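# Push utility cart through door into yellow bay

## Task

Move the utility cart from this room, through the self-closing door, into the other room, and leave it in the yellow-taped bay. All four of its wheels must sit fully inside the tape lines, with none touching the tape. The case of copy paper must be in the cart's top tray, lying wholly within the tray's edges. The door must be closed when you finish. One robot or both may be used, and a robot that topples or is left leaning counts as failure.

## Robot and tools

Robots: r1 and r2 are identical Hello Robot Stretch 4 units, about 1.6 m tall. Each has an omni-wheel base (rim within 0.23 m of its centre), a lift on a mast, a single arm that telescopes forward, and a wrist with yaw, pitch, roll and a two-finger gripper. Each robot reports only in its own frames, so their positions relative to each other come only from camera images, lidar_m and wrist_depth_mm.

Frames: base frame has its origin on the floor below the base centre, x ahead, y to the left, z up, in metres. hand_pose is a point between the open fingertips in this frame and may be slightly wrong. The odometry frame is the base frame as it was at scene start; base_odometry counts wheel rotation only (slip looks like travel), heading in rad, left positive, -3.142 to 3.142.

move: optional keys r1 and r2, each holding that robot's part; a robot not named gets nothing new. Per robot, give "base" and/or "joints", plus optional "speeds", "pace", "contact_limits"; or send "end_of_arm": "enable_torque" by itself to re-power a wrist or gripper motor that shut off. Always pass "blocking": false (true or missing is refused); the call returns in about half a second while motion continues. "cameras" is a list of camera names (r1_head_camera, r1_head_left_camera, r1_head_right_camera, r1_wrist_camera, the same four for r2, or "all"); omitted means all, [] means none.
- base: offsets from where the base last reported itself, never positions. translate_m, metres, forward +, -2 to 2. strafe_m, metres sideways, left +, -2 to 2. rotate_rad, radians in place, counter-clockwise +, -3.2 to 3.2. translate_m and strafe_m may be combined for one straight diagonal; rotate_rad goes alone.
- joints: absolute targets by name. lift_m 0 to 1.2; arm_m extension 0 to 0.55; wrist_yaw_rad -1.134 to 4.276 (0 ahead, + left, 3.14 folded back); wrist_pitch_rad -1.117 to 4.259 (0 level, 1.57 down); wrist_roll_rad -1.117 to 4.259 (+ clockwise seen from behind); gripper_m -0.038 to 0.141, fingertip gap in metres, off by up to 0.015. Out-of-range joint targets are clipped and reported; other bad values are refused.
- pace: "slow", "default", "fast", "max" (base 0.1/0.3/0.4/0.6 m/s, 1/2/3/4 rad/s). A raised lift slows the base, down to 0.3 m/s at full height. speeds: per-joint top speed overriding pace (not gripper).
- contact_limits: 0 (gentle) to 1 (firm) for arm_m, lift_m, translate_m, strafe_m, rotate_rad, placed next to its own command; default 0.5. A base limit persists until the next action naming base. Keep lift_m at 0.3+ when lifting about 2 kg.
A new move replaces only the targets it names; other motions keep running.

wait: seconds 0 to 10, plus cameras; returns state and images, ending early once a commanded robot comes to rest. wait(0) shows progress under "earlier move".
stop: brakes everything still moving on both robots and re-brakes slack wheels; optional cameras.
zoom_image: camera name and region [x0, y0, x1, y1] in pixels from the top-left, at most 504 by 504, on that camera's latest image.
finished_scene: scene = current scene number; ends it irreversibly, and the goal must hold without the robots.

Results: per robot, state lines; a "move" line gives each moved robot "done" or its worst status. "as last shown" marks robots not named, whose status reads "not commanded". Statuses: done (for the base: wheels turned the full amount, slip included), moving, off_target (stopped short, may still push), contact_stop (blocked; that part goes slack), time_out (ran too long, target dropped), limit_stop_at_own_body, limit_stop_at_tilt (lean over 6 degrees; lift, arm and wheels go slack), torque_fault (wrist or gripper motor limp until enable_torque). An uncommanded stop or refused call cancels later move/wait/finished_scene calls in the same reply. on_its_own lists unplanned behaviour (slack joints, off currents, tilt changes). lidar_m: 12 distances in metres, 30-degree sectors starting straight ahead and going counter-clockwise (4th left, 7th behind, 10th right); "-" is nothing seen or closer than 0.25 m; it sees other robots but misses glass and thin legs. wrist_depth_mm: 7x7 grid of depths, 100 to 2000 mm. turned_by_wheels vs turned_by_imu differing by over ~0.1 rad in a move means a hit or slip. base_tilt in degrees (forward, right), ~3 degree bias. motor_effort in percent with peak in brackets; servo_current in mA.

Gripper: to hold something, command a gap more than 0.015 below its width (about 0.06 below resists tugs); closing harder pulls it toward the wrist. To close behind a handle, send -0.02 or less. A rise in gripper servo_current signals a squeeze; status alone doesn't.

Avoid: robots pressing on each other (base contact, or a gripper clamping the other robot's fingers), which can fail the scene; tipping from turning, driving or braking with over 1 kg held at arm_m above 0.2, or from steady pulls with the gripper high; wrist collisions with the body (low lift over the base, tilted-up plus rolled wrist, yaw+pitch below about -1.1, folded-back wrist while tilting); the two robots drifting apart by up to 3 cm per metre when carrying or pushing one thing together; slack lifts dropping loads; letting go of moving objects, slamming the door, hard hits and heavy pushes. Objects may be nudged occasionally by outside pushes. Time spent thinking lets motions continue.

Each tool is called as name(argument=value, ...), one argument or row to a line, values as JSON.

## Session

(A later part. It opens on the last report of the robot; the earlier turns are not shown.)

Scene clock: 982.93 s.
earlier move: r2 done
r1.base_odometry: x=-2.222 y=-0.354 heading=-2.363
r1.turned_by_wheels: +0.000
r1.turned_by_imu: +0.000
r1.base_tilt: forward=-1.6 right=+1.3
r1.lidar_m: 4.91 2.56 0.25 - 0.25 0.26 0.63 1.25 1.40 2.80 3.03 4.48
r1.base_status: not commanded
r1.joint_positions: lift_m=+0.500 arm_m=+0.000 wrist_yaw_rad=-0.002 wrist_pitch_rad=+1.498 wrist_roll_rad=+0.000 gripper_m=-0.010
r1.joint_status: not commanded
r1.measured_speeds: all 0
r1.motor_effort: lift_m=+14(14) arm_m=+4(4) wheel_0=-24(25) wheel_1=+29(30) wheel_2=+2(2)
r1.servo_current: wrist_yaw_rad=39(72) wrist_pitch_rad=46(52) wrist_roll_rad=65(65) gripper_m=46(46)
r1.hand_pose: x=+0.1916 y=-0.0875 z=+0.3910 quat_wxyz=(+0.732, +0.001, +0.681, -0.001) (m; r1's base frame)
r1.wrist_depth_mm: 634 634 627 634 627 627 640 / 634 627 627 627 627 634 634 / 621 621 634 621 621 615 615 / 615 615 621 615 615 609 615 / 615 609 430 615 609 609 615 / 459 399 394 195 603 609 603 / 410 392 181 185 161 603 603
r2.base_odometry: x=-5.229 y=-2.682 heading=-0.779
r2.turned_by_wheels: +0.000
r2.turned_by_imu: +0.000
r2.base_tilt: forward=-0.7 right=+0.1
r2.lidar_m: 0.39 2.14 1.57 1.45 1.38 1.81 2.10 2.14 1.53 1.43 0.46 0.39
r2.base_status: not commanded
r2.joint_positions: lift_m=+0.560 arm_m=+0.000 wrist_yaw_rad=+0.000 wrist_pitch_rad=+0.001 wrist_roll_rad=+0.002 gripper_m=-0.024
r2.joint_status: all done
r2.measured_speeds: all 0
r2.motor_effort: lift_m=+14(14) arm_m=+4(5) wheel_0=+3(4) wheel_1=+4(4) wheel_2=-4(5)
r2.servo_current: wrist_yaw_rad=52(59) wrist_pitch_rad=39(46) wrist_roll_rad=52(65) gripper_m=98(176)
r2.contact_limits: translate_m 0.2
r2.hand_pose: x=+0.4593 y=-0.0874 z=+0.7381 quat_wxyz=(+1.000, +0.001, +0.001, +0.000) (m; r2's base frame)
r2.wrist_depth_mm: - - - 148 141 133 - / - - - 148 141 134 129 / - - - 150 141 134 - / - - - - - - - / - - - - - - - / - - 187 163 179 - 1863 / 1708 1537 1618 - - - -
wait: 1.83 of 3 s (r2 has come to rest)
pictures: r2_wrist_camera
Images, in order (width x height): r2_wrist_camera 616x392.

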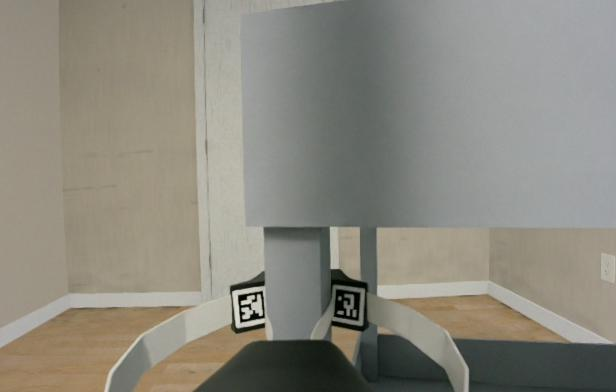

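move(
  blocking=false,
  cameras=[],
  r2={"base":{"translate_m":-0.07,"strafe_m":0.2},"pace":"slow","contact_limits":{"strafe_m":0.5}},
)

wait(
  seconds=6,
  cameras=["r2_head_camera","r2_head_left_camera","r2_wrist_camera"],
)

zoom_image(
  camera="r2_head_left_camera",
  region=[140, 310, 380, 490],
)

Scene clock: 988.80 s.
move: r2 moving
r1: as last shown
r1.lidar_m: 4.91 2.52 0.25 - 0.25 0.25 0.63 1.25 1.42 2.79 3.01 4.47
r1.motor_effort: lift_m=+14(14) arm_m=+4(4) wheel_0=-24(25) wheel_1=+30(30) wheel_2=+2(2)
r1.servo_current: wrist_yaw_rad=46(78) wrist_pitch_rad=39(52) wrist_roll_rad=52(65) gripper_m=46(46)
r1.wrist_depth_mm: 634 640 634 634 640 640 634 / 621 634 621 627 634 627 627 / 621 615 621 627 609 627 615 / 615 609 621 615 615 609 621 / 615 615 430 603 609 609 609 / 455 397 397 195 603 603 609 / 410 392 180 185 161 603 603
r2.base_odometry: x=-5.223 y=-2.671 heading=-0.779
r2.turned_by_wheels: +0.000
r2.turned_by_imu: +0.001
r2.base_tilt: forward=-0.6 right=+0.1
r2.lidar_m: 0.37 2.13 1.55 1.44 1.38 1.80 2.11 2.15 1.56 1.44 0.49 0.39
r2.base_status: translate_m moving; strafe_m moving
r2.joint_positions: lift_m=+0.560 arm_m=+0.000 wrist_yaw_rad=+0.000 wrist_pitch_rad=+0.001 wrist_roll_rad=+0.002 gripper_m=-0.024
r2.joint_status: not commanded
r2.measured_speeds: translate_m=-0.014 strafe_m=+0.045 rotate_rad=-0.002 lift_m=+0.000 arm_m=+0.000 wrist_yaw_rad=-0.006 wrist_pitch_rad=+0.000 wrist_roll_rad=+0.000
r2.motor_effort: lift_m=+14(14) arm_m=+4(4) wheel_0=-7(9) wheel_1=+6(8) wheel_2=+6(7)
r2.servo_current: wrist_yaw_rad=39(52) wrist_pitch_rad=39(46) wrist_roll_rad=52(52) gripper_m=98(111)
r2.contact_limits: strafe_m 0.5
r2.hand_pose: x=+0.4592 y=-0.0875 z=+0.7381 quat_wxyz=(+1.000, +0.001, +0.001, +0.000) (m; r2's base frame)
r2.wrist_depth_mm: - - - 154 144 139 - / - - - 154 145 139 135 / - - - 154 147 139 136 / - - - - - - - / - - - 202 - - - / - - 184 185 179 - 1808 / 1661 1499 - - - - -
pictures: none
No camera images: "cameras" was empty.

Scene clock: 991.70 s.
earlier move: r2 done
r1.base_odometry: x=-2.222 y=-0.354 heading=-2.363
r1.turned_by_wheels: +0.000
r1.turned_by_imu: +0.000
r1.base_tilt: forward=-1.6 right=+1.2
r1.lidar_m: 4.93 2.53 0.25 - 0.25 0.26 0.61 1.27 1.43 2.78 3.02 4.45
r1.base_status: not commanded
r1.joint_positions: lift_m=+0.500 arm_m=+0.000 wrist_yaw_rad=-0.002 wrist_pitch_rad=+1.498 wrist_roll_rad=+0.000 gripper_m=-0.010
r1.joint_status: not commanded
r1.measured_speeds: all 0
r1.motor_effort: lift_m=+14(14) arm_m=+4(4) wheel_0=-24(25) wheel_1=+30(30) wheel_2=+2(2)
r1.servo_current: wrist_yaw_rad=39(78) wrist_pitch_rad=39(52) wrist_roll_rad=46(78) gripper_m=46(52)
r1.hand_pose: x=+0.1916 y=-0.0875 z=+0.3910 quat_wxyz=(+0.732, +0.001, +0.681, -0.001) (m; r1's base frame)
r1.wrist_depth_mm: 634 627 640 634 627 634 627 / 621 621 627 627 627 621 634 / 621 621 621 627 621 615 621 / 615 609 615 615 615 621 609 / 609 615 433 615 615 621 609 / 459 399 394 195 603 603 609 / 410 392 180 185 162 603 597
r2.base_odometry: x=-5.138 y=-2.491 heading=-0.778
r2.turned_by_wheels: +0.000
r2.turned_by_imu: +0.000
r2.base_tilt: forward=-0.6 right=+0.1
r2.lidar_m: 0.39 1.84 1.41 1.22 1.18 1.55 2.05 2.10 1.77 1.62 0.46 0.37
r2.base_status: done
r2.joint_positions: lift_m=+0.560 arm_m=+0.000 wrist_yaw_rad=+0.001 wrist_pitch_rad=+0.001 wrist_roll_rad=+0.002 gripper_m=-0.024
r2.joint_status: not commanded
r2.measured_speeds: all 0
r2.motor_effort: lift_m=+14(14) arm_m=-3(4) wheel_0=-4(20) wheel_1=+5(8) wheel_2=+5(11)
r2.servo_current: wrist_yaw_rad=52(65) wrist_pitch_rad=39(46) wrist_roll_rad=52(59) gripper_m=104(111)
r2.contact_limits: strafe_m 0.5
r2.hand_pose: x=+0.4593 y=-0.0873 z=+0.7381 quat_wxyz=(+1.000, +0.001, +0.001, +0.000) (m; r2's base frame)
r2.wrist_depth_mm: - - - 153 145 140 - / - - - 154 146 140 136 / - - - 154 147 140 136 / - - - - - - - / - - - - - - - / - - 187 168 180 - - / 1618 1499 - - - - -
wait: 2.90 of 6 s (r2 has come to rest)
pictures: r2_head_camera, r2_head_left_camera, r2_wrist_camera
Images, in order (width x height): r2_head_camera 420x560, r2_head_left_camera 420x672, r2_wrist_camera 616x392.

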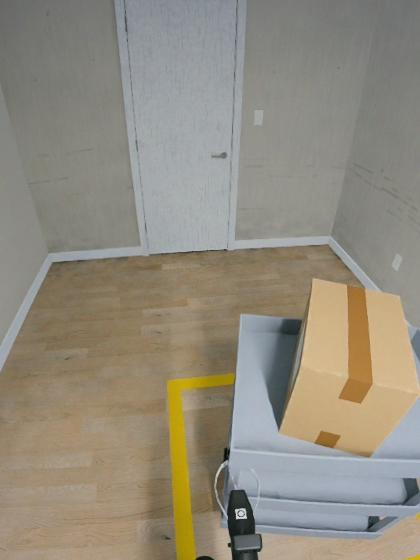

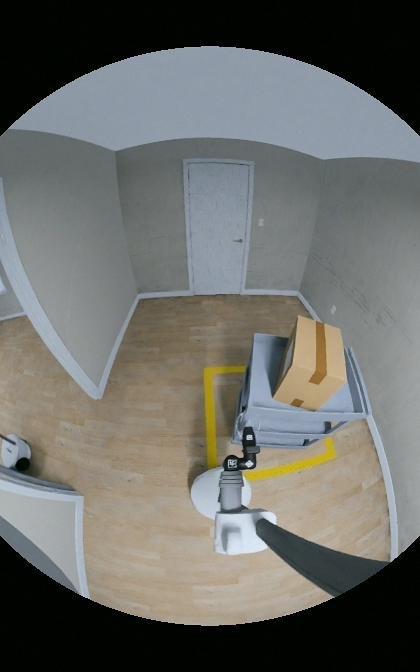

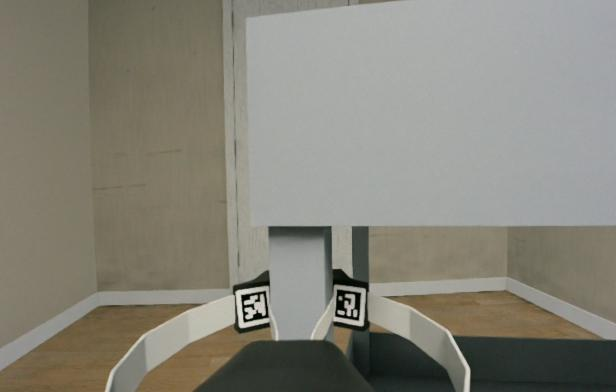

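Scaled by 2.100 from the camera's 420x672 image, which has a finer 600x960 frame.

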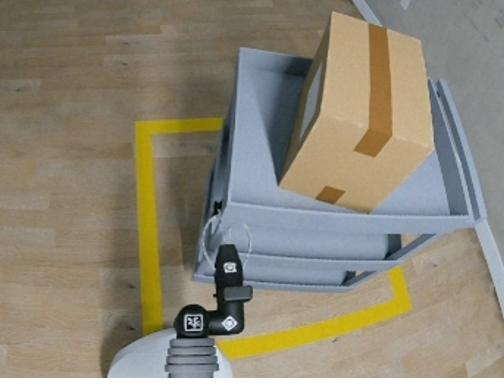

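move(
  blocking=false,
  cameras=[],
  r2={"base":{"translate_m":-0.05,"strafe_m":0.07},"pace":"slow","contact_limits":{"strafe_m":0.5}},
)

wait(
  seconds=4,
  cameras=[],
)

move(
  blocking=false,
  cameras=[],
  r2={"joints":{"gripper_m":0.13}},
)

wait(
  seconds=3,
  cameras=[],
)

move(
  blocking=false,
  cameras=[],
  r2={"base":{"translate_m":-0.4}},
)

wait(
  seconds=4,
  cameras=["r2_head_camera","r2_head_left_camera"],
)

zoom_image(
  camera="r2_head_camera",
  region=[60, 280, 420, 560],
)

Scene clock: 1000.10 s.
move: r2 moving
r1: as last shown
r1.base_tilt: forward=-1.6 right=+1.3
r1.lidar_m: 4.94 2.55 0.25 - 0.25 0.27 0.62 1.26 1.39 2.80 3.02 4.53
r1.motor_effort: lift_m=+14(14) arm_m=+4(4) wheel_0=-24(25) wheel_1=+29(30) wheel_2=+2(2)
r1.servo_current: wrist_yaw_rad=65(65) wrist_pitch_rad=46(52) wrist_roll_rad=59(65) gripper_m=39(46)
r1.wrist_depth_mm: 634 634 627 634 634 627 634 / 627 627 621 627 627 627 621 / 621 621 627 627 621 621 621 / 615 615 615 621 621 621 615 / 609 609 427 609 609 603 609 / 459 399 394 194 603 603 603 / 413 392 180 184 161 597 609
r2.base_odometry: x=-5.136 y=-2.479 heading=-0.778
r2.turned_by_wheels: +0.000
r2.turned_by_imu: +0.001
r2.base_tilt: forward=-0.7 right=+0.1
r2.lidar_m: 0.40 1.83 1.41 1.18 1.14 1.54 2.06 2.11 1.78 1.62 0.49 0.37
r2.base_status: translate_m moving; strafe_m moving
r2.joint_positions: lift_m=+0.560 arm_m=+0.000 wrist_yaw_rad=+0.001 wrist_pitch_rad=+0.001 wrist_roll_rad=+0.002 gripper_m=-0.024
r2.joint_status: not commanded
r2.measured_speeds: translate_m=-0.028 strafe_m=+0.039 rotate_rad=-0.001 lift_m=+0.000 arm_m=+0.000 wrist_yaw_rad=+0.000 wrist_pitch_rad=+0.000 wrist_roll_rad=+0.000
r2.motor_effort: lift_m=+14(14) arm_m=-4(4) wheel_0=-13(14) wheel_1=+3(6) wheel_2=+10(10)
r2.servo_current: wrist_yaw_rad=46(52) wrist_pitch_rad=39(46) wrist_roll_rad=52(52) gripper_m=111(111)
r2.contact_limits: strafe_m 0.5
r2.hand_pose: x=+0.4593 y=-0.0873 z=+0.7381 quat_wxyz=(+1.000, +0.001, +0.001, +0.000) (m; r2's base frame)
r2.wrist_depth_mm: - - - 154 146 141 - / - - - 153 147 142 137 / - - - 154 148 141 - / - - - - - - - / - - - - - - - / - - 185 186 178 - - / 1618 1499 - - - - -
pictures: none
No camera images: "cameras" was empty.

Scene clock: 1001.73 s.
earlier move: r2 done
r1.base_odometry: x=-2.222 y=-0.354 heading=-2.363
r1.turned_by_wheels: +0.000
r1.turned_by_imu: +0.000
r1.base_tilt: forward=-1.6 right=+1.3
r1.lidar_m: 4.93 2.55 0.25 - 0.25 0.25 0.61 1.27 1.38 2.80 3.03 4.49
r1.base_status: not commanded
r1.joint_positions: lift_m=+0.500 arm_m=+0.000 wrist_yaw_rad=-0.002 wrist_pitch_rad=+1.498 wrist_roll_rad=+0.000 gripper_m=-0.010
r1.joint_status: not commanded
r1.measured_speeds: all 0
r1.motor_effort: lift_m=+14(14) arm_m=+4(4) wheel_0=-25(25) wheel_1=+30(30) wheel_2=+2(2)
r1.servo_current: wrist_yaw_rad=39(72) wrist_pitch_rad=39(52) wrist_roll_rad=39(65) gripper_m=46(52)
r1.hand_pose: x=+0.1916 y=-0.0875 z=+0.3910 quat_wxyz=(+0.732, +0.001, +0.681, -0.001) (m; r1's base frame)
r1.wrist_depth_mm: 627 640 634 627 627 634 634 / 634 621 621 621 627 627 621 / 627 621 621 621 621 627 621 / 615 615 615 615 621 615 615 / 609 615 427 615 609 615 609 / 459 399 394 195 603 603 609 / 407 394 180 185 161 597 603
r2.base_odometry: x=-5.125 y=-2.406 heading=-0.778
r2.turned_by_wheels: +0.001
r2.turned_by_imu: +0.001
r2.base_tilt: forward=-0.7 right=+0.1
r2.lidar_m: 0.39 1.75 1.41 1.10 1.11 1.44 2.01 2.08 1.84 1.70 0.48 0.39
r2.base_status: done
r2.joint_positions: lift_m=+0.560 arm_m=+0.000 wrist_yaw_rad=+0.001 wrist_pitch_rad=+0.001 wrist_roll_rad=+0.002 gripper_m=-0.024
r2.joint_status: not commanded
r2.measured_speeds: all 0
r2.motor_effort: lift_m=+14(14) arm_m=-3(4) wheel_0=-4(16) wheel_1=+4(7) wheel_2=+9(12)
r2.servo_current: wrist_yaw_rad=39(59) wrist_pitch_rad=39(46) wrist_roll_rad=46(59) gripper_m=98(111)
r2.contact_limits: strafe_m 0.5
r2.hand_pose: x=+0.4594 y=-0.0871 z=+0.7381 quat_wxyz=(+1.000, +0.001, +0.001, +0.001) (m; r2's base frame)
r2.wrist_depth_mm: - - - 154 147 143 - / - - - 154 147 143 139 / - - - 154 150 143 - / - - - - - - - / - - - - - - - / - - 187 184 179 - - / 1537 1537 1576 - - - -
wait: 1.63 of 4 s (r2 has come to rest)
pictures: none
No camera images: "cameras" was empty.

Scene clock: 1002.23 s.
move: r2 moving
r1: as last shown
r1.lidar_m: 4.92 2.53 0.25 - 0.25 0.26 0.63 1.26 1.40 2.80 3.03 4.47
r1.motor_effort: lift_m=+14(14) arm_m=+4(4) wheel_0=-24(25) wheel_1=+29(30) wheel_2=+2(2)
r1.servo_current: wrist_yaw_rad=33(59) wrist_pitch_rad=46(52) wrist_roll_rad=59(59) gripper_m=46(46)
r1.wrist_depth_mm: 634 634 634 627 634 627 634 / 627 621 627 627 627 627 634 / 627 621 627 621 621 621 621 / 621 615 615 615 621 615 621 / 615 609 430 603 603 603 609 / 459 399 397 194 609 615 609 / 413 392 180 185 160 603 597
r2.base_odometry: x=-5.125 y=-2.406 heading=-0.778
r2.turned_by_wheels: +0.000
r2.turned_by_imu: +0.000
r2.base_tilt: forward=-0.8 right=+0.1
r2.lidar_m: 0.39 1.71 1.38 1.12 1.10 1.47 2.00 2.06 1.85 1.70 0.48 0.41
r2.base_status: not commanded
r2.joint_positions: lift_m=+0.560 arm_m=+0.000 wrist_yaw_rad=+0.001 wrist_pitch_rad=+0.001 wrist_roll_rad=+0.002 gripper_m=+0.002
r2.joint_status: gripper_m moving
r2.measured_speeds: all 0
r2.motor_effort: lift_m=+14(14) arm_m=-3(4) wheel_0=-3(4) wheel_1=+4(4) wheel_2=+8(9)
r2.servo_current: wrist_yaw_rad=59(59) wrist_pitch_rad=46(46) wrist_roll_rad=52(65) gripper_m=85(98)
r2.contact_limits: strafe_m 0.5
r2.hand_pose: x=+0.4594 y=-0.0871 z=+0.7381 quat_wxyz=(+1.000, +0.001, +0.001, +0.001) (m; r2's base frame)
r2.wrist_depth_mm: - - - 156 150 145 - / - - - 156 150 145 - / - - - 156 151 145 - / - - - - - - - / - - - - - - - / - - 190 168 182 - - / 1576 1576 - - - - -
pictures: none
No camera images: "cameras" was empty.

Scene clock: 1004.07 s.
earlier move: r2 done
r1.base_odometry: x=-2.222 y=-0.354 heading=-2.363
r1.turned_by_wheels: +0.000
r1.turned_by_imu: +0.000
r1.base_tilt: forward=-1.6 right=+1.3
r1.lidar_m: 4.92 2.52 0.25 - 0.25 0.27 0.60 1.25 1.41 2.77 3.02 4.45
r1.base_status: not commanded
r1.joint_positions: lift_m=+0.500 arm_m=+0.000 wrist_yaw_rad=-0.002 wrist_pitch_rad=+1.498 wrist_roll_rad=+0.000 gripper_m=-0.010
r1.joint_status: not commanded
r1.measured_speeds: all 0
r1.motor_effort: lift_m=+14(14) arm_m=+4(4) wheel_0=-24(25) wheel_1=+30(30) wheel_2=+2(2)
r1.servo_current: wrist_yaw_rad=52(78) wrist_pitch_rad=39(52) wrist_roll_rad=65(78) gripper_m=39(52)
r1.hand_pose: x=+0.1916 y=-0.0875 z=+0.3910 quat_wxyz=(+0.732, +0.001, +0.681, -0.001) (m; r1's base frame)
r1.wrist_depth_mm: 627 634 634 634 634 634 634 / 627 634 627 627 621 627 627 / 621 621 615 621 621 621 615 / 609 609 615 621 609 615 615 / 615 615 427 609 603 603 603 / 459 399 397 195 609 603 609 / 410 392 181 185 161 609 603
r2.base_odometry: x=-5.125 y=-2.406 heading=-0.778
r2.turned_by_wheels: +0.000
r2.turned_by_imu: +0.000
r2.base_tilt: forward=-0.7 right=+0.0
r2.lidar_m: 0.40 1.74 1.39 1.11 1.10 1.46 2.02 2.05 1.82 1.70 0.50 0.40
r2.base_status: not commanded
r2.joint_positions: lift_m=+0.560 arm_m=+0.000 wrist_yaw_rad=+0.001 wrist_pitch_rad=+0.001 wrist_roll_rad=+0.002 gripper_m=+0.130
r2.joint_status: all done
r2.measured_speeds: all 0
r2.motor_effort: lift_m=+14(14) arm_m=-3(4) wheel_0=-2(4) wheel_1=+4(4) wheel_2=+7(9)
r2.servo_current: wrist_yaw_rad=46(59) wrist_pitch_rad=39(46) wrist_roll_rad=46(65) gripper_m=46(143)
r2.contact_limits: strafe_m 0.5
r2.hand_pose: x=+0.4594 y=-0.0871 z=+0.7381 quat_wxyz=(+1.000, +0.001, +0.001, +0.001) (m; r2's base frame)
r2.wrist_depth_mm: - - - 156 150 145 - / - - - 156 150 145 - / - - - 157 152 146 - / - - - - - - - / - - - - - - - / - 1983 217 - 212 1863 - / 1576 1576 1576 - - - -
wait: 1.83 of 3 s (r2 has come to rest)
pictures: none
No camera images: "cameras" was empty.

Scene clock: 1004.57 s.
move: r2 moving
r1: as last shown
r1.lidar_m: 4.92 2.53 0.25 - 0.25 0.25 0.62 1.26 1.41 2.79 3.01 4.49
r1.motor_effort: lift_m=+14(14) arm_m=+4(4) wheel_0=-24(25) wheel_1=+29(30) wheel_2=+2(2)
r1.servo_current: wrist_yaw_rad=59(59) wrist_pitch_rad=33(46) wrist_roll_rad=65(65) gripper_m=39(46)
r1.wrist_depth_mm: 634 627 634 627 634 634 634 / 627 634 627 627 627 621 621 / 621 621 627 627 621 627 621 / 621 615 615 621 609 615 615 / 609 609 427 615 609 609 609 / 459 399 394 194 603 603 609 / 407 392 180 185 161 603 597
r2.base_odometry: x=-5.147 y=-2.384 heading=-0.778
r2.turned_by_wheels: +0.000
r2.turned_by_imu: +0.000
r2.base_tilt: forward=-0.7 right=+0.1
r2.lidar_m: 0.43 1.68 1.38 1.11 1.11 1.44 1.98 2.04 1.84 1.70 0.55 0.41
r2.base_status: translate_m moving
r2.joint_positions: lift_m=+0.560 arm_m=+0.000 wrist_yaw_rad=+0.001 wrist_pitch_rad=+0.001 wrist_roll_rad=+0.002 gripper_m=+0.130
r2.joint_status: not commanded
r2.measured_speeds: translate_m=-0.122 strafe_m=+0.000 rotate_rad=-0.002 lift_m=+0.000 arm_m=+0.000 wrist_yaw_rad=+0.000 wrist_pitch_rad=+0.000 wrist_roll_rad=+0.000
r2.motor_effort: lift_m=+14(14) arm_m=-4(4) wheel_0=-12(12) wheel_1=-8(9) wheel_2=+10(12)
r2.servo_current: wrist_yaw_rad=59(59) wrist_pitch_rad=46(46) wrist_roll_rad=52(59) gripper_m=52(52)
r2.hand_pose: x=+0.4594 y=-0.0871 z=+0.7381 quat_wxyz=(+1.000, +0.001, +0.001, +0.001) (m; r2's base frame)
r2.wrist_depth_mm: - - - - - 173 - / - - - 186 179 171 167 / - - - 187 179 174 168 / - - - 189 - - - / - - - - - - - / - - 218 158 195 - - / 1576 1618 1618 - - - -
pictures: none
No camera images: "cameras" was empty.

Scene clock: 1006.90 s.
earlier move: r2 done
r1.base_odometry: x=-2.222 y=-0.354 heading=-2.363
r1.turned_by_wheels: +0.000
r1.turned_by_imu: +0.000
r1.base_tilt: forward=-1.6 right=+1.3
r1.lidar_m: 4.93 2.51 0.25 - 0.25 0.25 0.62 1.26 1.43 2.79 3.01 4.49
r1.base_status: not commanded
r1.joint_positions: lift_m=+0.500 arm_m=+0.000 wrist_yaw_rad=-0.002 wrist_pitch_rad=+1.498 wrist_roll_rad=+0.000 gripper_m=-0.010
r1.joint_status: not commanded
r1.measured_speeds: all 0
r1.motor_effort: lift_m=+14(14) arm_m=+4(4) wheel_0=-24(25) wheel_1=+30(30) wheel_2=+2(2)
r1.servo_current: wrist_yaw_rad=65(65) wrist_pitch_rad=33(46) wrist_roll_rad=52(72) gripper_m=39(52)
r1.hand_pose: x=+0.1916 y=-0.0875 z=+0.3910 quat_wxyz=(+0.732, +0.001, +0.681, -0.001) (m; r1's base frame)
r1.wrist_depth_mm: 634 627 634 627 634 634 634 / 627 627 634 634 621 621 627 / 621 627 621 621 627 621 621 / 615 615 615 621 615 609 609 / 615 609 430 615 615 609 615 / 459 399 394 194 597 603 603 / 410 392 181 185 161 597 603
r2.base_odometry: x=-5.410 y=-2.126 heading=-0.778
r2.turned_by_wheels: +0.000
r2.turned_by_imu: +0.000
r2.base_tilt: forward=-0.7 right=+0.1
r2.lidar_m: 0.77 1.68 1.67 1.04 1.08 1.42 1.62 1.67 1.87 1.73 1.00 0.77
r2.base_status: done
r2.joint_positions: lift_m=+0.560 arm_m=+0.000 wrist_yaw_rad=+0.001 wrist_pitch_rad=+0.001 wrist_roll_rad=+0.002 gripper_m=+0.130
r2.joint_status: not commanded
r2.measured_speeds: all 0
r2.motor_effort: lift_m=+14(14) arm_m=-3(4) wheel_0=-2(12) wheel_1=-4(9) wheel_2=+3(14)
r2.servo_current: wrist_yaw_rad=46(59) wrist_pitch_rad=33(46) wrist_roll_rad=46(59) gripper_m=46(59)
r2.hand_pose: x=+0.4594 y=-0.0871 z=+0.7381 quat_wxyz=(+1.000, +0.001, +0.001, +0.001) (m; r2's base frame)
r2.wrist_depth_mm: - - - - 609 554 - / - - - - 609 559 - / - - - - 535 517 500 / - - - - - - 891 / - - - - - - - / - 1921 217 585 189 - - / 1576 1537 1618 - - 530 512
wait: 2.33 of 4 s (r2 has come to rest)
pictures: r2_head_camera, r2_head_left_camera
Images, in order (width x height): r2_head_camera 420x560, r2_head_left_camera 420x672.

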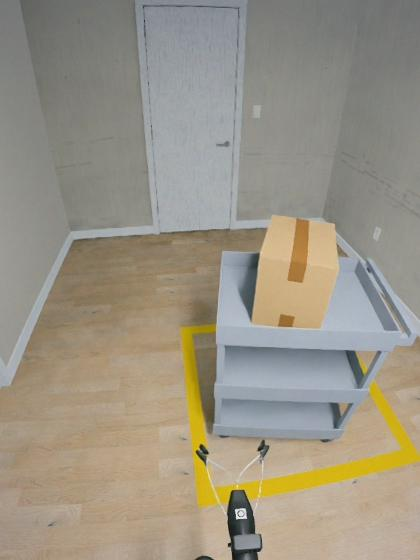

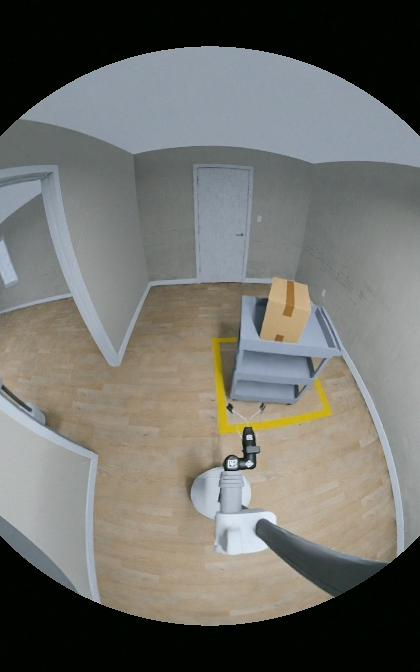

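Scaled by 1.400 from the camera's 420x560 image, which has a finer 1200x1600 frame.

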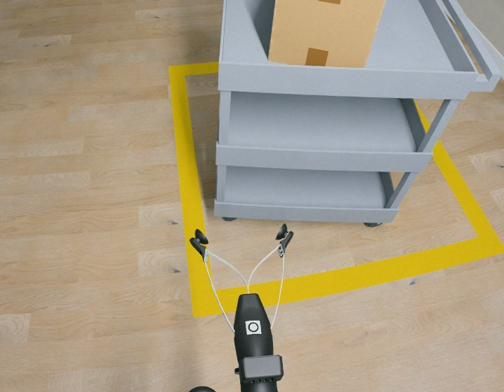

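move(
  blocking=false,
  cameras=[],
  r1={"base":{"strafe_m":-1.3},"pace":"slow"},
  r2={"base":{"strafe_m":0.6}},
)

wait(
  seconds=4,
  cameras=[],
)

move(
  blocking=false,
  cameras=[],
  r2={"base":{"rotate_rad":-0.5}},
)

wait(
  seconds=3,
  cameras=["r2_head_camera"],
)

zoom_image(
  camera="r2_head_camera",
  region=[60, 250, 420, 560],
)

wait(
  seconds=10,
  cameras=["r2_head_left_camera","r2_head_right_camera","r1_head_right_camera"],
)

Scene clock: 1015.27 s.
move: r1 contact_stop; r2 moving
r1.base_odometry: x=-2.223 y=-0.352 heading=-2.361
r1.turned_by_wheels: +0.001
r1.turned_by_imu: +0.001
r1.base_tilt: forward=-1.6 right=+1.3
r1.lidar_m: 4.93 2.56 0.25 - 0.25 0.25 0.65 1.26 1.39 2.78 3.04 4.47
r1.base_status: strafe_m contact_stop
r1.joint_positions: lift_m=+0.500 arm_m=+0.000 wrist_yaw_rad=-0.002 wrist_pitch_rad=+1.498 wrist_roll_rad=+0.000 gripper_m=-0.010
r1.joint_status: not commanded
r1.measured_speeds: translate_m=+0.000 strafe_m=-0.002 rotate_rad=-0.001 lift_m=+0.000 arm_m=+0.000 wrist_yaw_rad=+0.000 wrist_pitch_rad=+0.000 wrist_roll_rad=+0.000
r1.on_its_own: the wheels are slack since a contact_stop
r1.motor_effort: lift_m=+14(14) arm_m=+4(4) wheel_0=+0(25) wheel_1=+2(28) wheel_2=-1(1)
r1.servo_current: wrist_yaw_rad=39(59) wrist_pitch_rad=39(52) wrist_roll_rad=52(59) gripper_m=46(46)
r1.hand_pose: x=+0.1916 y=-0.0875 z=+0.3910 quat_wxyz=(+0.732, +0.001, +0.681, -0.001) (m; r1's base frame)
r1.wrist_depth_mm: 634 634 627 634 634 627 627 / 627 634 627 621 634 621 627 / 615 627 627 621 621 621 627 / 609 615 615 615 615 615 615 / 609 603 430 615 615 615 615 / 462 402 397 195 603 603 597 / 410 392 181 185 161 603 603
r2.base_odometry: x=-5.384 y=-2.100 heading=-0.778
r2.turned_by_wheels: +0.000
r2.turned_by_imu: +0.001
r2.base_tilt: forward=-0.7 right=+0.0
r2.lidar_m: 0.79 1.64 1.67 1.01 1.04 1.35 1.63 1.67 1.91 1.79 1.04 0.80
r2.base_status: strafe_m moving
r2.joint_positions: lift_m=+0.560 arm_m=+0.000 wrist_yaw_rad=+0.001 wrist_pitch_rad=+0.001 wrist_roll_rad=+0.002 gripper_m=+0.130
r2.joint_status: not commanded
r2.measured_speeds: translate_m=+0.001 strafe_m=+0.142 rotate_rad=-0.005 lift_m=+0.000 arm_m=+0.000 wrist_yaw_rad=+0.000 wrist_pitch_rad=+0.000 wrist_roll_rad=+0.000
r2.motor_effort: lift_m=+14(14) arm_m=-4(4) wheel_0=-12(12) wheel_1=+12(12) wheel_2=+0(2)
r2.servo_current: wrist_yaw_rad=52(52) wrist_pitch_rad=39(46) wrist_roll_rad=52(52) gripper_m=52(59)
r2.hand_pose: x=+0.4594 y=-0.0871 z=+0.7381 quat_wxyz=(+1.000, +0.001, +0.001, +0.001) (m; r2's base frame)
r2.wrist_depth_mm: - - - - - 569 - / - - - - 609 569 - / - - - - 544 521 508 / - - - - - - - / - - - - - - - / - 1921 218 - 190 - - / 1576 1661 1576 - - 535 517
pictures: none
No camera images: "cameras" was empty.

not run: a stop that you did not command came earlier in this reply.

not run: a stop that you did not command came earlier in this reply.

not run: a stop that you did not command came earlier in this reply.

Scaled by 1.400 from the camera's 420x560 image, which has a finer 1200x1600 frame.

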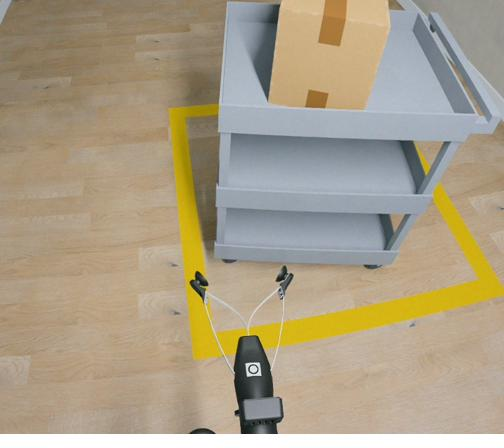

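not run: a stop that you did not command came earlier in this reply.

Wheel transient stop from preload; retry.

move(
  blocking=false,
  cameras=[],
  r1={"base":{"strafe_m":-1.2},"pace":"slow"},
)

wait(
  seconds=3,
  cameras=["r1_head_right_camera"],
)

move(
  blocking=false,
  cameras=[],
  r2={"base":{"rotate_rad":-0.5}},
)

wait(
  seconds=3,
  cameras=["r2_head_camera"],
)

zoom_image(
  camera="r2_head_camera",
  region=[60, 250, 420, 560],
)

wait(
  seconds=10,
  cameras=["r2_head_left_camera","r1_head_right_camera"],
)

Scene clock: 1022.53 s.
earlier move: r1 contact_stop; r2 done
move: r1 moving
r1.base_odometry: x=-2.233 y=-0.341 heading=-2.361
r1.turned_by_wheels: +0.000
r1.turned_by_imu: -0.001
r1.base_tilt: forward=-1.6 right=+1.2
r1.lidar_m: 4.92 2.56 0.25 - 0.25 0.26 0.66 1.24 1.40 2.79 2.98 4.47
r1.base_status: earlier strafe_m contact_stop (by the wheels' count: -0.002 of -1.300); strafe_m moving
r1.joint_positions: lift_m=+0.500 arm_m=+0.000 wrist_yaw_rad=-0.002 wrist_pitch_rad=+1.498 wrist_roll_rad=+0.000 gripper_m=-0.010
r1.joint_status: not commanded
r1.measured_speeds: translate_m=+0.000 strafe_m=-0.057 rotate_rad=+0.001 lift_m=+0.000 arm_m=+0.000 wrist_yaw_rad=+0.000 wrist_pitch_rad=+0.000 wrist_roll_rad=+0.000
r1.motor_effort: lift_m=+14(14) arm_m=+4(4) wheel_0=+1(4) wheel_1=-4(5) wheel_2=+1(2)
r1.servo_current: wrist_yaw_rad=59(59) wrist_pitch_rad=46(46) wrist_roll_rad=52(65) gripper_m=39(46)
r1.hand_pose: x=+0.1916 y=-0.0875 z=+0.3910 quat_wxyz=(+0.732, +0.001, +0.681, -0.001) (m; r1's base frame)
r1.wrist_depth_mm: 634 634 634 627 634 634 634 / 627 627 627 634 627 621 627 / 627 621 627 615 621 627 615 / 615 615 615 615 615 621 615 / 615 615 427 609 609 609 615 / 452 397 394 194 603 603 603 / 404 392 180 185 161 597 603
r2.base_odometry: x=-4.988 y=-1.698 heading=-0.778
r2.turned_by_wheels: +0.000
r2.turned_by_imu: +0.001
r2.base_tilt: forward=-0.7 right=+0.0
r2.lidar_m: 2.75 1.28 0.48 0.45 0.48 0.62 1.39 1.69 2.21 2.34 1.10 1.01
r2.base_status: done
r2.joint_positions: lift_m=+0.560 arm_m=+0.000 wrist_yaw_rad=+0.001 wrist_pitch_rad=+0.001 wrist_roll_rad=+0.002 gripper_m=+0.130
r2.joint_status: not commanded
r2.measured_speeds: all 0
r2.motor_effort: lift_m=+14(15) arm_m=-4(4) wheel_0=+0(1) wheel_1=+2(2) wheel_2=+0(0)
r2.servo_current: wrist_yaw_rad=33(59) wrist_pitch_rad=39(46) wrist_roll_rad=46(52) gripper_m=52(59)
r2.hand_pose: x=+0.4594 y=-0.0871 z=+0.7381 quat_wxyz=(+1.000, +0.001, +0.001, +0.001) (m; r2's base frame)
r2.wrist_depth_mm: 917 - - - - - - / 931 - - - - - - / 946 - - - - - - / 946 - - - - - - / 976 - - - - - - / 976 186 217 - 220 1921 1983 / 976 - 1618 - 1618 1537 1576
pictures: none
No camera images: "cameras" was empty.

Scene clock: 1025.53 s.
earlier move: r1 moving
r1.base_odometry: x=-2.439 y=-0.134 heading=-2.361
r1.turned_by_wheels: +0.000
r1.turned_by_imu: -0.001
r1.base_tilt: forward=-1.6 right=+1.2
r1.lidar_m: 4.89 2.92 2.33 0.25 0.25 0.42 1.53 1.05 1.45 2.49 2.69 3.96
r1.base_status: strafe_m moving
r1.joint_positions: lift_m=+0.500 arm_m=+0.000 wrist_yaw_rad=-0.002 wrist_pitch_rad=+1.498 wrist_roll_rad=+0.000 gripper_m=-0.010
r1.joint_status: not commanded
r1.measured_speeds: translate_m=-0.001 strafe_m=-0.100 rotate_rad=+0.006 lift_m=+0.000 arm_m=+0.000 wrist_yaw_rad=+0.000 wrist_pitch_rad=+0.000 wrist_roll_rad=+0.000
r1.motor_effort: lift_m=+14(14) arm_m=+4(4) wheel_0=+2(7) wheel_1=-2(5) wheel_2=+0(2)
r1.servo_current: wrist_yaw_rad=52(72) wrist_pitch_rad=46(52) wrist_roll_rad=52(78) gripper_m=39(52)
r1.hand_pose: x=+0.1916 y=-0.0875 z=+0.3910 quat_wxyz=(+0.732, +0.001, +0.681, -0.001) (m; r1's base frame)
r1.wrist_depth_mm: 634 627 634 634 627 627 640 / 634 634 627 627 627 627 627 / 621 627 627 615 621 621 621 / 615 615 621 621 609 615 621 / 609 615 427 621 615 615 609 / 603 402 392 194 609 603 603 / 394 394 181 185 161 591 603
r2.base_odometry: x=-4.988 y=-1.698 heading=-0.778
r2.turned_by_wheels: +0.000
r2.turned_by_imu: +0.000
r2.base_tilt: forward=-0.7 right=+0.0
r2.lidar_m: 2.75 1.29 0.45 0.44 0.47 0.61 1.43 1.71 2.25 2.33 1.10 1.05
r2.base_status: done
r2.joint_positions: lift_m=+0.560 arm_m=+0.000 wrist_yaw_rad=+0.001 wrist_pitch_rad=+0.001 wrist_roll_rad=+0.002 gripper_m=+0.130
r2.joint_status: not commanded
r2.measured_speeds: all 0
r2.motor_effort: lift_m=+14(15) arm_m=-3(4) wheel_0=+0(1) wheel_1=+2(2) wheel_2=+0(1)
r2.servo_current: wrist_yaw_rad=52(59) wrist_pitch_rad=46(46) wrist_roll_rad=59(65) gripper_m=46(59)
r2.hand_pose: x=+0.4594 y=-0.0871 z=+0.7381 quat_wxyz=(+1.000, +0.001, +0.001, +0.001) (m; r2's base frame)
r2.wrist_depth_mm: 931 - - - - - - / 931 - - - - - - / 931 - - - - - - / 946 - - - - - - / 976 - - - - - - / 976 186 218 - 220 1921 1983 / 976 - 1618 - 1661 1537 1537
wait: 3.00 s; no rest
pictures: r1_head_right_camera
Images, in order (width x height): r1_head_right_camera 420x672.

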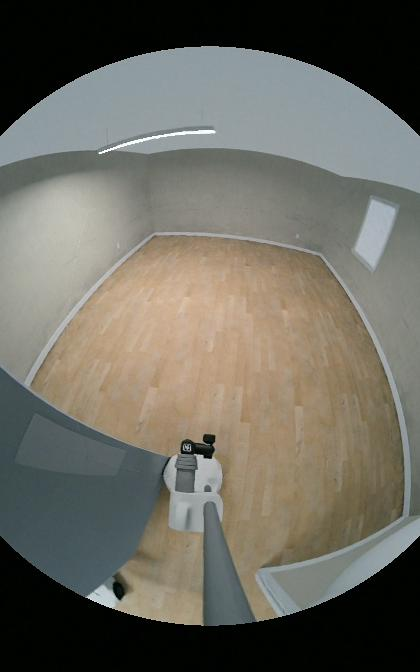

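Scene clock: 1026.03 s.
earlier move: r1 moving
move: r2 moving
r1.base_odometry: x=-2.474 y=-0.098 heading=-2.361
r1.turned_by_wheels: +0.000
r1.turned_by_imu: +0.000
r1.base_tilt: forward=-1.6 right=+1.3
r1.lidar_m: 4.90 2.98 2.35 0.25 0.25 0.47 2.21 1.05 1.46 2.43 2.62 3.87
r1.base_status: strafe_m moving
r1.joint_positions: lift_m=+0.500 arm_m=+0.000 wrist_yaw_rad=-0.002 wrist_pitch_rad=+1.498 wrist_roll_rad=+0.000 gripper_m=-0.010
r1.joint_status: not commanded
r1.measured_speeds: translate_m=+0.000 strafe_m=-0.100 rotate_rad=-0.002 lift_m=+0.000 arm_m=+0.000 wrist_yaw_rad=+0.000 wrist_pitch_rad=+0.000 wrist_roll_rad=+0.000
r1.motor_effort: lift_m=+14(14) arm_m=+4(4) wheel_0=+4(6) wheel_1=-2(3) wheel_2=+0(2)
r1.servo_current: wrist_yaw_rad=72(72) wrist_pitch_rad=33(46) wrist_roll_rad=46(65) gripper_m=46(52)
r1.hand_pose: x=+0.1916 y=-0.0875 z=+0.3910 quat_wxyz=(+0.732, +0.001, +0.681, -0.001) (m; r1's base frame)
r1.wrist_depth_mm: 627 634 634 634 627 634 627 / 627 621 627 627 627 627 621 / 615 621 621 621 621 621 634 / 621 615 609 615 615 615 609 / 609 603 424 609 609 615 615 / 603 402 394 195 603 603 609 / 397 394 180 185 162 597 603
r2.base_odometry: x=-4.988 y=-1.698 heading=-1.030
r2.turned_by_wheels: -0.252
r2.turned_by_imu: -0.245
r2.base_tilt: forward=-0.8 right=+0.1
r2.lidar_m: 3.08 1.30 1.36 0.46 0.44 0.51 0.86 1.67 1.89 2.36 1.42 1.03
r2.base_status: rotate_rad moving
r2.joint_positions: lift_m=+0.560 arm_m=+0.000 wrist_yaw_rad=+0.001 wrist_pitch_rad=+0.001 wrist_roll_rad=+0.002 gripper_m=+0.130
r2.joint_status: not commanded
r2.measured_speeds: translate_m=+0.002 strafe_m=+0.000 rotate_rad=-0.974 lift_m=+0.000 arm_m=+0.000 wrist_yaw_rad=+0.000 wrist_pitch_rad=+0.000 wrist_roll_rad=+0.000
r2.motor_effort: lift_m=+14(14) arm_m=-3(4) wheel_0=+9(9) wheel_1=+8(10) wheel_2=+9(10)
r2.servo_current: wrist_yaw_rad=52(52) wrist_pitch_rad=39(46) wrist_roll_rad=39(52) gripper_m=52(59)
r2.hand_pose: x=+0.4594 y=-0.0871 z=+0.7381 quat_wxyz=(+1.000, +0.001, +0.001, +0.001) (m; r2's base frame)
r2.wrist_depth_mm: - - - - - - - / - - - - - - 741 / - - - - - - 741 / - - - - - - - / - - - - - - - / - 1921 217 - 220 - - / - 1661 1576 - - - -
pictures: none
No camera images: "cameras" was empty.

Scene clock: 1026.83 s.
earlier move: r1 moving; r2 done
r1.base_odometry: x=-2.531 y=-0.041 heading=-2.361
r1.turned_by_wheels: +0.000
r1.turned_by_imu: -0.001
r1.base_tilt: forward=-1.6 right=+1.3
r1.lidar_m: 4.89 3.08 2.43 0.25 0.25 0.51 2.22 1.01 1.47 2.35 2.54 3.71
r1.base_status: strafe_m moving
r1.joint_positions: lift_m=+0.500 arm_m=+0.000 wrist_yaw_rad=-0.002 wrist_pitch_rad=+1.498 wrist_roll_rad=+0.000 gripper_m=-0.010
r1.joint_status: not commanded
r1.measured_speeds: translate_m=+0.001 strafe_m=-0.100 rotate_rad=-0.004 lift_m=+0.000 arm_m=+0.000 wrist_yaw_rad=+0.000 wrist_pitch_rad=+0.000 wrist_roll_rad=+0.000
r1.motor_effort: lift_m=+14(14) arm_m=+4(4) wheel_0=+5(6) wheel_1=-2(3) wheel_2=-1(2)
r1.servo_current: wrist_yaw_rad=52(78) wrist_pitch_rad=39(52) wrist_roll_rad=59(65) gripper_m=39(52)
r1.hand_pose: x=+0.1916 y=-0.0875 z=+0.3910 quat_wxyz=(+0.732, +0.001, +0.681, -0.001) (m; r1's base frame)
r1.wrist_depth_mm: 627 627 627 634 634 634 634 / 627 621 627 627 634 627 627 / 621 615 615 615 615 615 621 / 621 615 621 615 621 615 615 / 609 621 427 609 609 609 609 / 603 397 397 194 603 609 609 / 427 389 181 184 161 597 603
r2.base_odometry: x=-4.988 y=-1.698 heading=-1.277
r2.turned_by_wheels: -0.247
r2.turned_by_imu: -0.241
r2.base_tilt: forward=-0.7 right=+0.1
r2.lidar_m: 1.04 2.37 1.28 0.47 0.45 0.47 0.62 1.54 1.72 2.24 2.34 1.09
r2.base_status: done
r2.joint_positions: lift_m=+0.560 arm_m=+0.000 wrist_yaw_rad=+0.001 wrist_pitch_rad=+0.001 wrist_roll_rad=+0.002 gripper_m=+0.130
r2.joint_status: not commanded
r2.measured_speeds: all 0
r2.motor_effort: lift_m=+14(15) arm_m=-3(4) wheel_0=+3(9) wheel_1=+3(10) wheel_2=+2(10)
r2.servo_current: wrist_yaw_rad=39(52) wrist_pitch_rad=33(46) wrist_roll_rad=46(52) gripper_m=52(59)
r2.hand_pose: x=+0.4594 y=-0.0871 z=+0.7381 quat_wxyz=(+1.000, +0.001, +0.001, +0.001) (m; r2's base frame)
r2.wrist_depth_mm: - - - - - - - / - - - - 960 - - / - - - - 904 - - / - - - - - - - / - - - - - - - / - 1921 219 1060 190 1921 1808 / 1661 1576 1576 - - - 1464
wait: 0.80 of 3 s (r2 has come to rest)
pictures: r2_head_camera
Images, in order (width x height): r2_head_camera 420x560.

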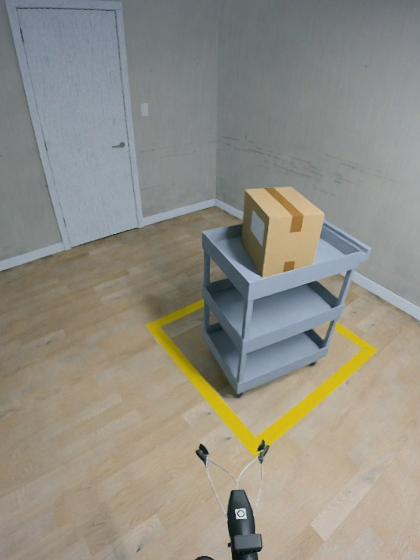

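Scaled by 1.400 from the camera's 420x560 image, which has a finer 1200x1600 frame.

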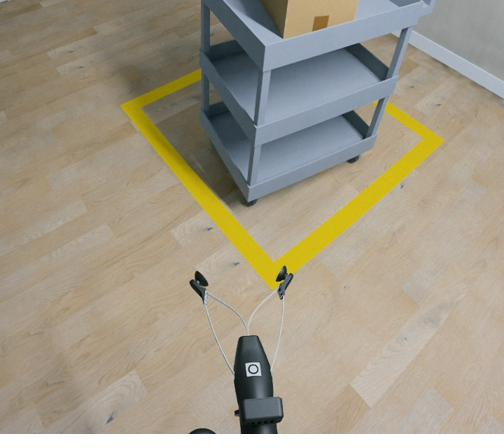

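Scene clock: 1035.17 s.
earlier move: r1 done
r1.base_odometry: x=-3.067 y=+0.501 heading=-2.361
r1.turned_by_wheels: +0.000
r1.turned_by_imu: -0.005
r1.base_tilt: forward=-1.6 right=+1.2
r1.lidar_m: 4.79 4.04 3.18 2.75 1.27 0.96 0.97 1.05 1.61 1.59 1.73 2.57
r1.base_status: done
r1.joint_positions: lift_m=+0.500 arm_m=+0.000 wrist_yaw_rad=-0.002 wrist_pitch_rad=+1.498 wrist_roll_rad=+0.000 gripper_m=-0.010
r1.joint_status: not commanded
r1.measured_speeds: all 0
r1.motor_effort: lift_m=+14(14) arm_m=+4(4) wheel_0=+4(8) wheel_1=-2(6) wheel_2=+1(3)
r1.servo_current: wrist_yaw_rad=65(78) wrist_pitch_rad=33(52) wrist_roll_rad=46(65) gripper_m=39(52)
r1.hand_pose: x=+0.1916 y=-0.0875 z=+0.3910 quat_wxyz=(+0.732, +0.001, +0.681, -0.001) (m; r1's base frame)
r1.wrist_depth_mm: 634 627 634 634 634 634 627 / 621 627 627 621 634 627 627 / 621 627 621 621 615 621 627 / 615 615 615 615 621 615 615 / 603 609 427 615 609 609 609 / 609 399 397 194 603 609 609 / 603 394 181 185 152 603 597
r2.base_odometry: x=-4.988 y=-1.698 heading=-1.277
r2.turned_by_wheels: +0.000
r2.turned_by_imu: +0.001
r2.base_tilt: forward=-0.7 right=+0.1
r2.lidar_m: 1.04 2.37 0.84 0.47 0.45 0.46 0.65 1.49 1.73 2.27 2.34 1.08
r2.base_status: done
r2.joint_positions: lift_m=+0.560 arm_m=+0.000 wrist_yaw_rad=+0.001 wrist_pitch_rad=+0.001 wrist_roll_rad=+0.002 gripper_m=+0.130
r2.joint_status: not commanded
r2.measured_speeds: all 0
r2.motor_effort: lift_m=+14(15) arm_m=-4(4) wheel_0=+3(9) wheel_1=+3(10) wheel_2=+2(10)
r2.servo_current: wrist_yaw_rad=33(72) wrist_pitch_rad=39(46) wrist_roll_rad=39(65) gripper_m=52(59)
r2.hand_pose: x=+0.4594 y=-0.0871 z=+0.7381 quat_wxyz=(+1.000, +0.001, +0.001, +0.001) (m; r2's base frame)
r2.wrist_depth_mm: - - - - - - - / - - - - 960 - - / - - - - 904 - - / - - - - - - - / - - - - - - - / - 1863 217 1078 190 1863 1808 / 1708 1576 1576 - - - 1464
wait: 8.33 of 10 s (r1 has come to rest)
pictures: r1_head_right_camera, r2_head_left_camera
Images, in order (width x height): r1_head_right_camera 420x672, r2_head_left_camera 420x672.

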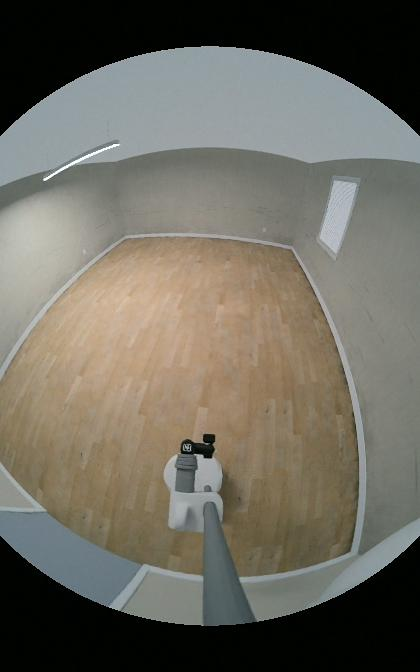

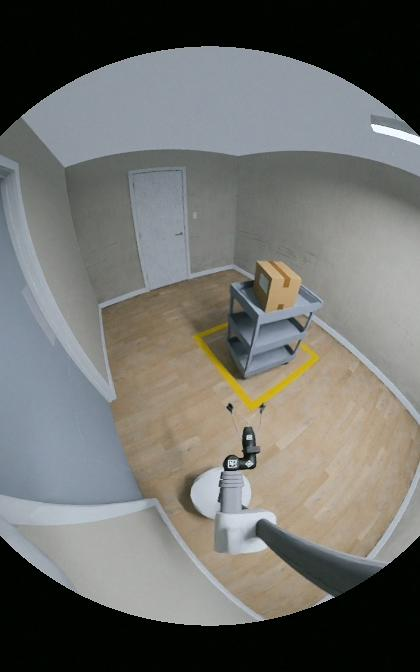

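wait(
  seconds=4,
  cameras=["r1_head_right_camera","r2_head_left_camera"],
)

zoom_image(
  camera="r2_head_left_camera",
  region=[0, 120, 200, 560],
)

zoom_image(
  camera="r1_head_right_camera",
  region=[0, 440, 200, 640],
)

zoom_image(
  camera="r2_head_left_camera",
  region=[170, 250, 350, 420],
)

Scene clock: 1050.57 s.
r1.base_odometry: x=-3.067 y=+0.501 heading=-2.361
r1.turned_by_wheels: +0.000
r1.turned_by_imu: +0.000
r1.base_tilt: forward=-1.6 right=+1.3
r1.lidar_m: 4.81 4.04 3.16 2.77 1.28 0.93 0.95 1.04 1.61 1.57 1.72 2.56
r1.base_status: done
r1.joint_positions: lift_m=+0.500 arm_m=+0.000 wrist_yaw_rad=-0.002 wrist_pitch_rad=+1.498 wrist_roll_rad=+0.000 gripper_m=-0.010
r1.joint_status: not commanded
r1.measured_speeds: all 0
r1.motor_effort: lift_m=+14(14) arm_m=+4(4) wheel_0=+4(8) wheel_1=-2(6) wheel_2=+1(3)
r1.servo_current: wrist_yaw_rad=46(78) wrist_pitch_rad=46(52) wrist_roll_rad=65(65) gripper_m=46(52)
r1.hand_pose: x=+0.1916 y=-0.0875 z=+0.3910 quat_wxyz=(+0.732, +0.001, +0.681, -0.001) (m; r1's base frame)
r1.wrist_depth_mm: 627 640 634 640 634 634 634 / 627 621 621 621 621 621 627 / 621 621 615 621 615 621 615 / 615 621 627 621 615 621 615 / 609 609 427 609 621 615 609 / 615 402 394 194 603 609 603 / 591 394 180 185 152 603 597
r2.base_odometry: x=-4.988 y=-1.698 heading=-1.277
r2.turned_by_wheels: +0.000
r2.turned_by_imu: +0.001
r2.base_tilt: forward=-0.7 right=+0.1
r2.lidar_m: 1.05 2.38 0.84 0.47 0.45 0.47 0.63 1.52 1.72 2.28 2.35 1.09
r2.base_status: done
r2.joint_positions: lift_m=+0.560 arm_m=+0.000 wrist_yaw_rad=+0.001 wrist_pitch_rad=+0.001 wrist_roll_rad=+0.002 gripper_m=+0.130
r2.joint_status: not commanded
r2.measured_speeds: all 0
r2.motor_effort: lift_m=+14(15) arm_m=-4(4) wheel_0=+3(9) wheel_1=+3(10) wheel_2=+2(10)
r2.servo_current: wrist_yaw_rad=52(72) wrist_pitch_rad=46(46) wrist_roll_rad=46(65) gripper_m=52(59)
r2.hand_pose: x=+0.4594 y=-0.0871 z=+0.7381 quat_wxyz=(+1.000, +0.001, +0.001, +0.001) (m; r2's base frame)
r2.wrist_depth_mm: - - - - - - - / - - - - 960 - - / - - - - 878 - - / - - - - - - - / - - - - - - - / - 1983 218 1060 190 1863 1808 / 1618 1618 1576 - - - 1464
wait: 4.00 s; at rest from the start
pictures: r1_head_right_camera, r2_head_left_camera
Images, in order (width x height): r1_head_right_camera 420x672, r2_head_left_camera 420x672.

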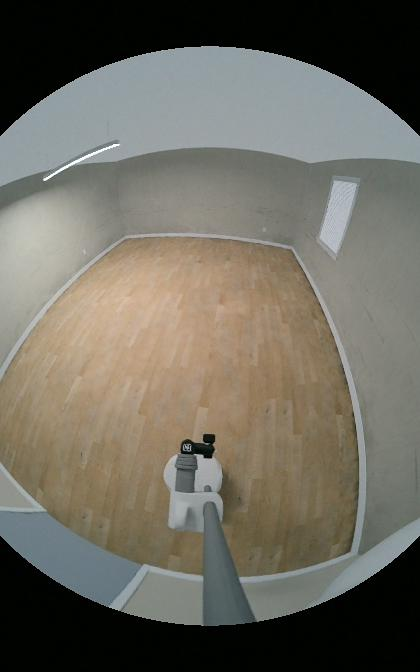

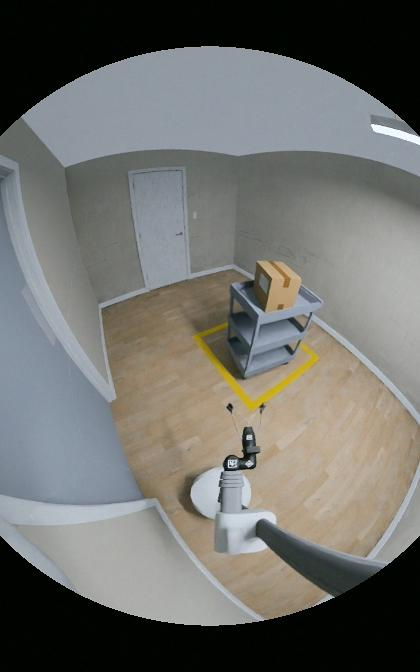

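Scaled by 1.145 from the camera's 420x672 image, which has a finer 600x960 frame.

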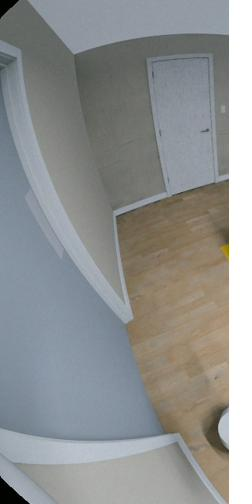

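Scaled by 2.520 from the camera's 420x672 image, which has a finer 600x960 frame.

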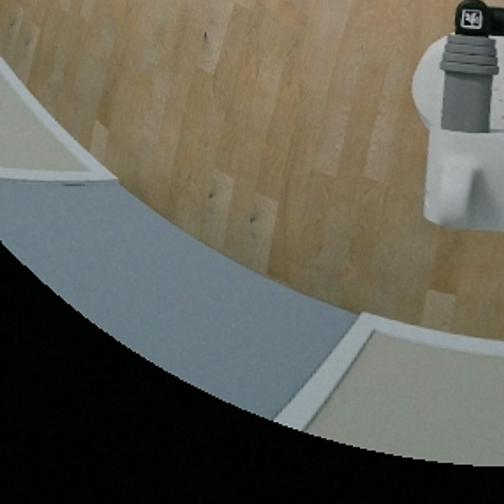

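Scaled by 2.800 from the camera's 420x672 image, which has a finer 600x960 frame.

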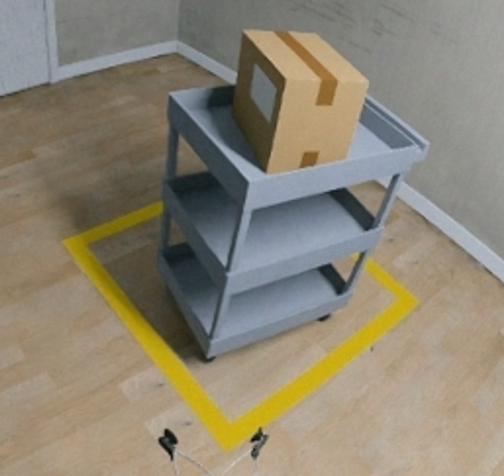

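finished_scene(
  scene=2,
)

The scene is finished: the task was done.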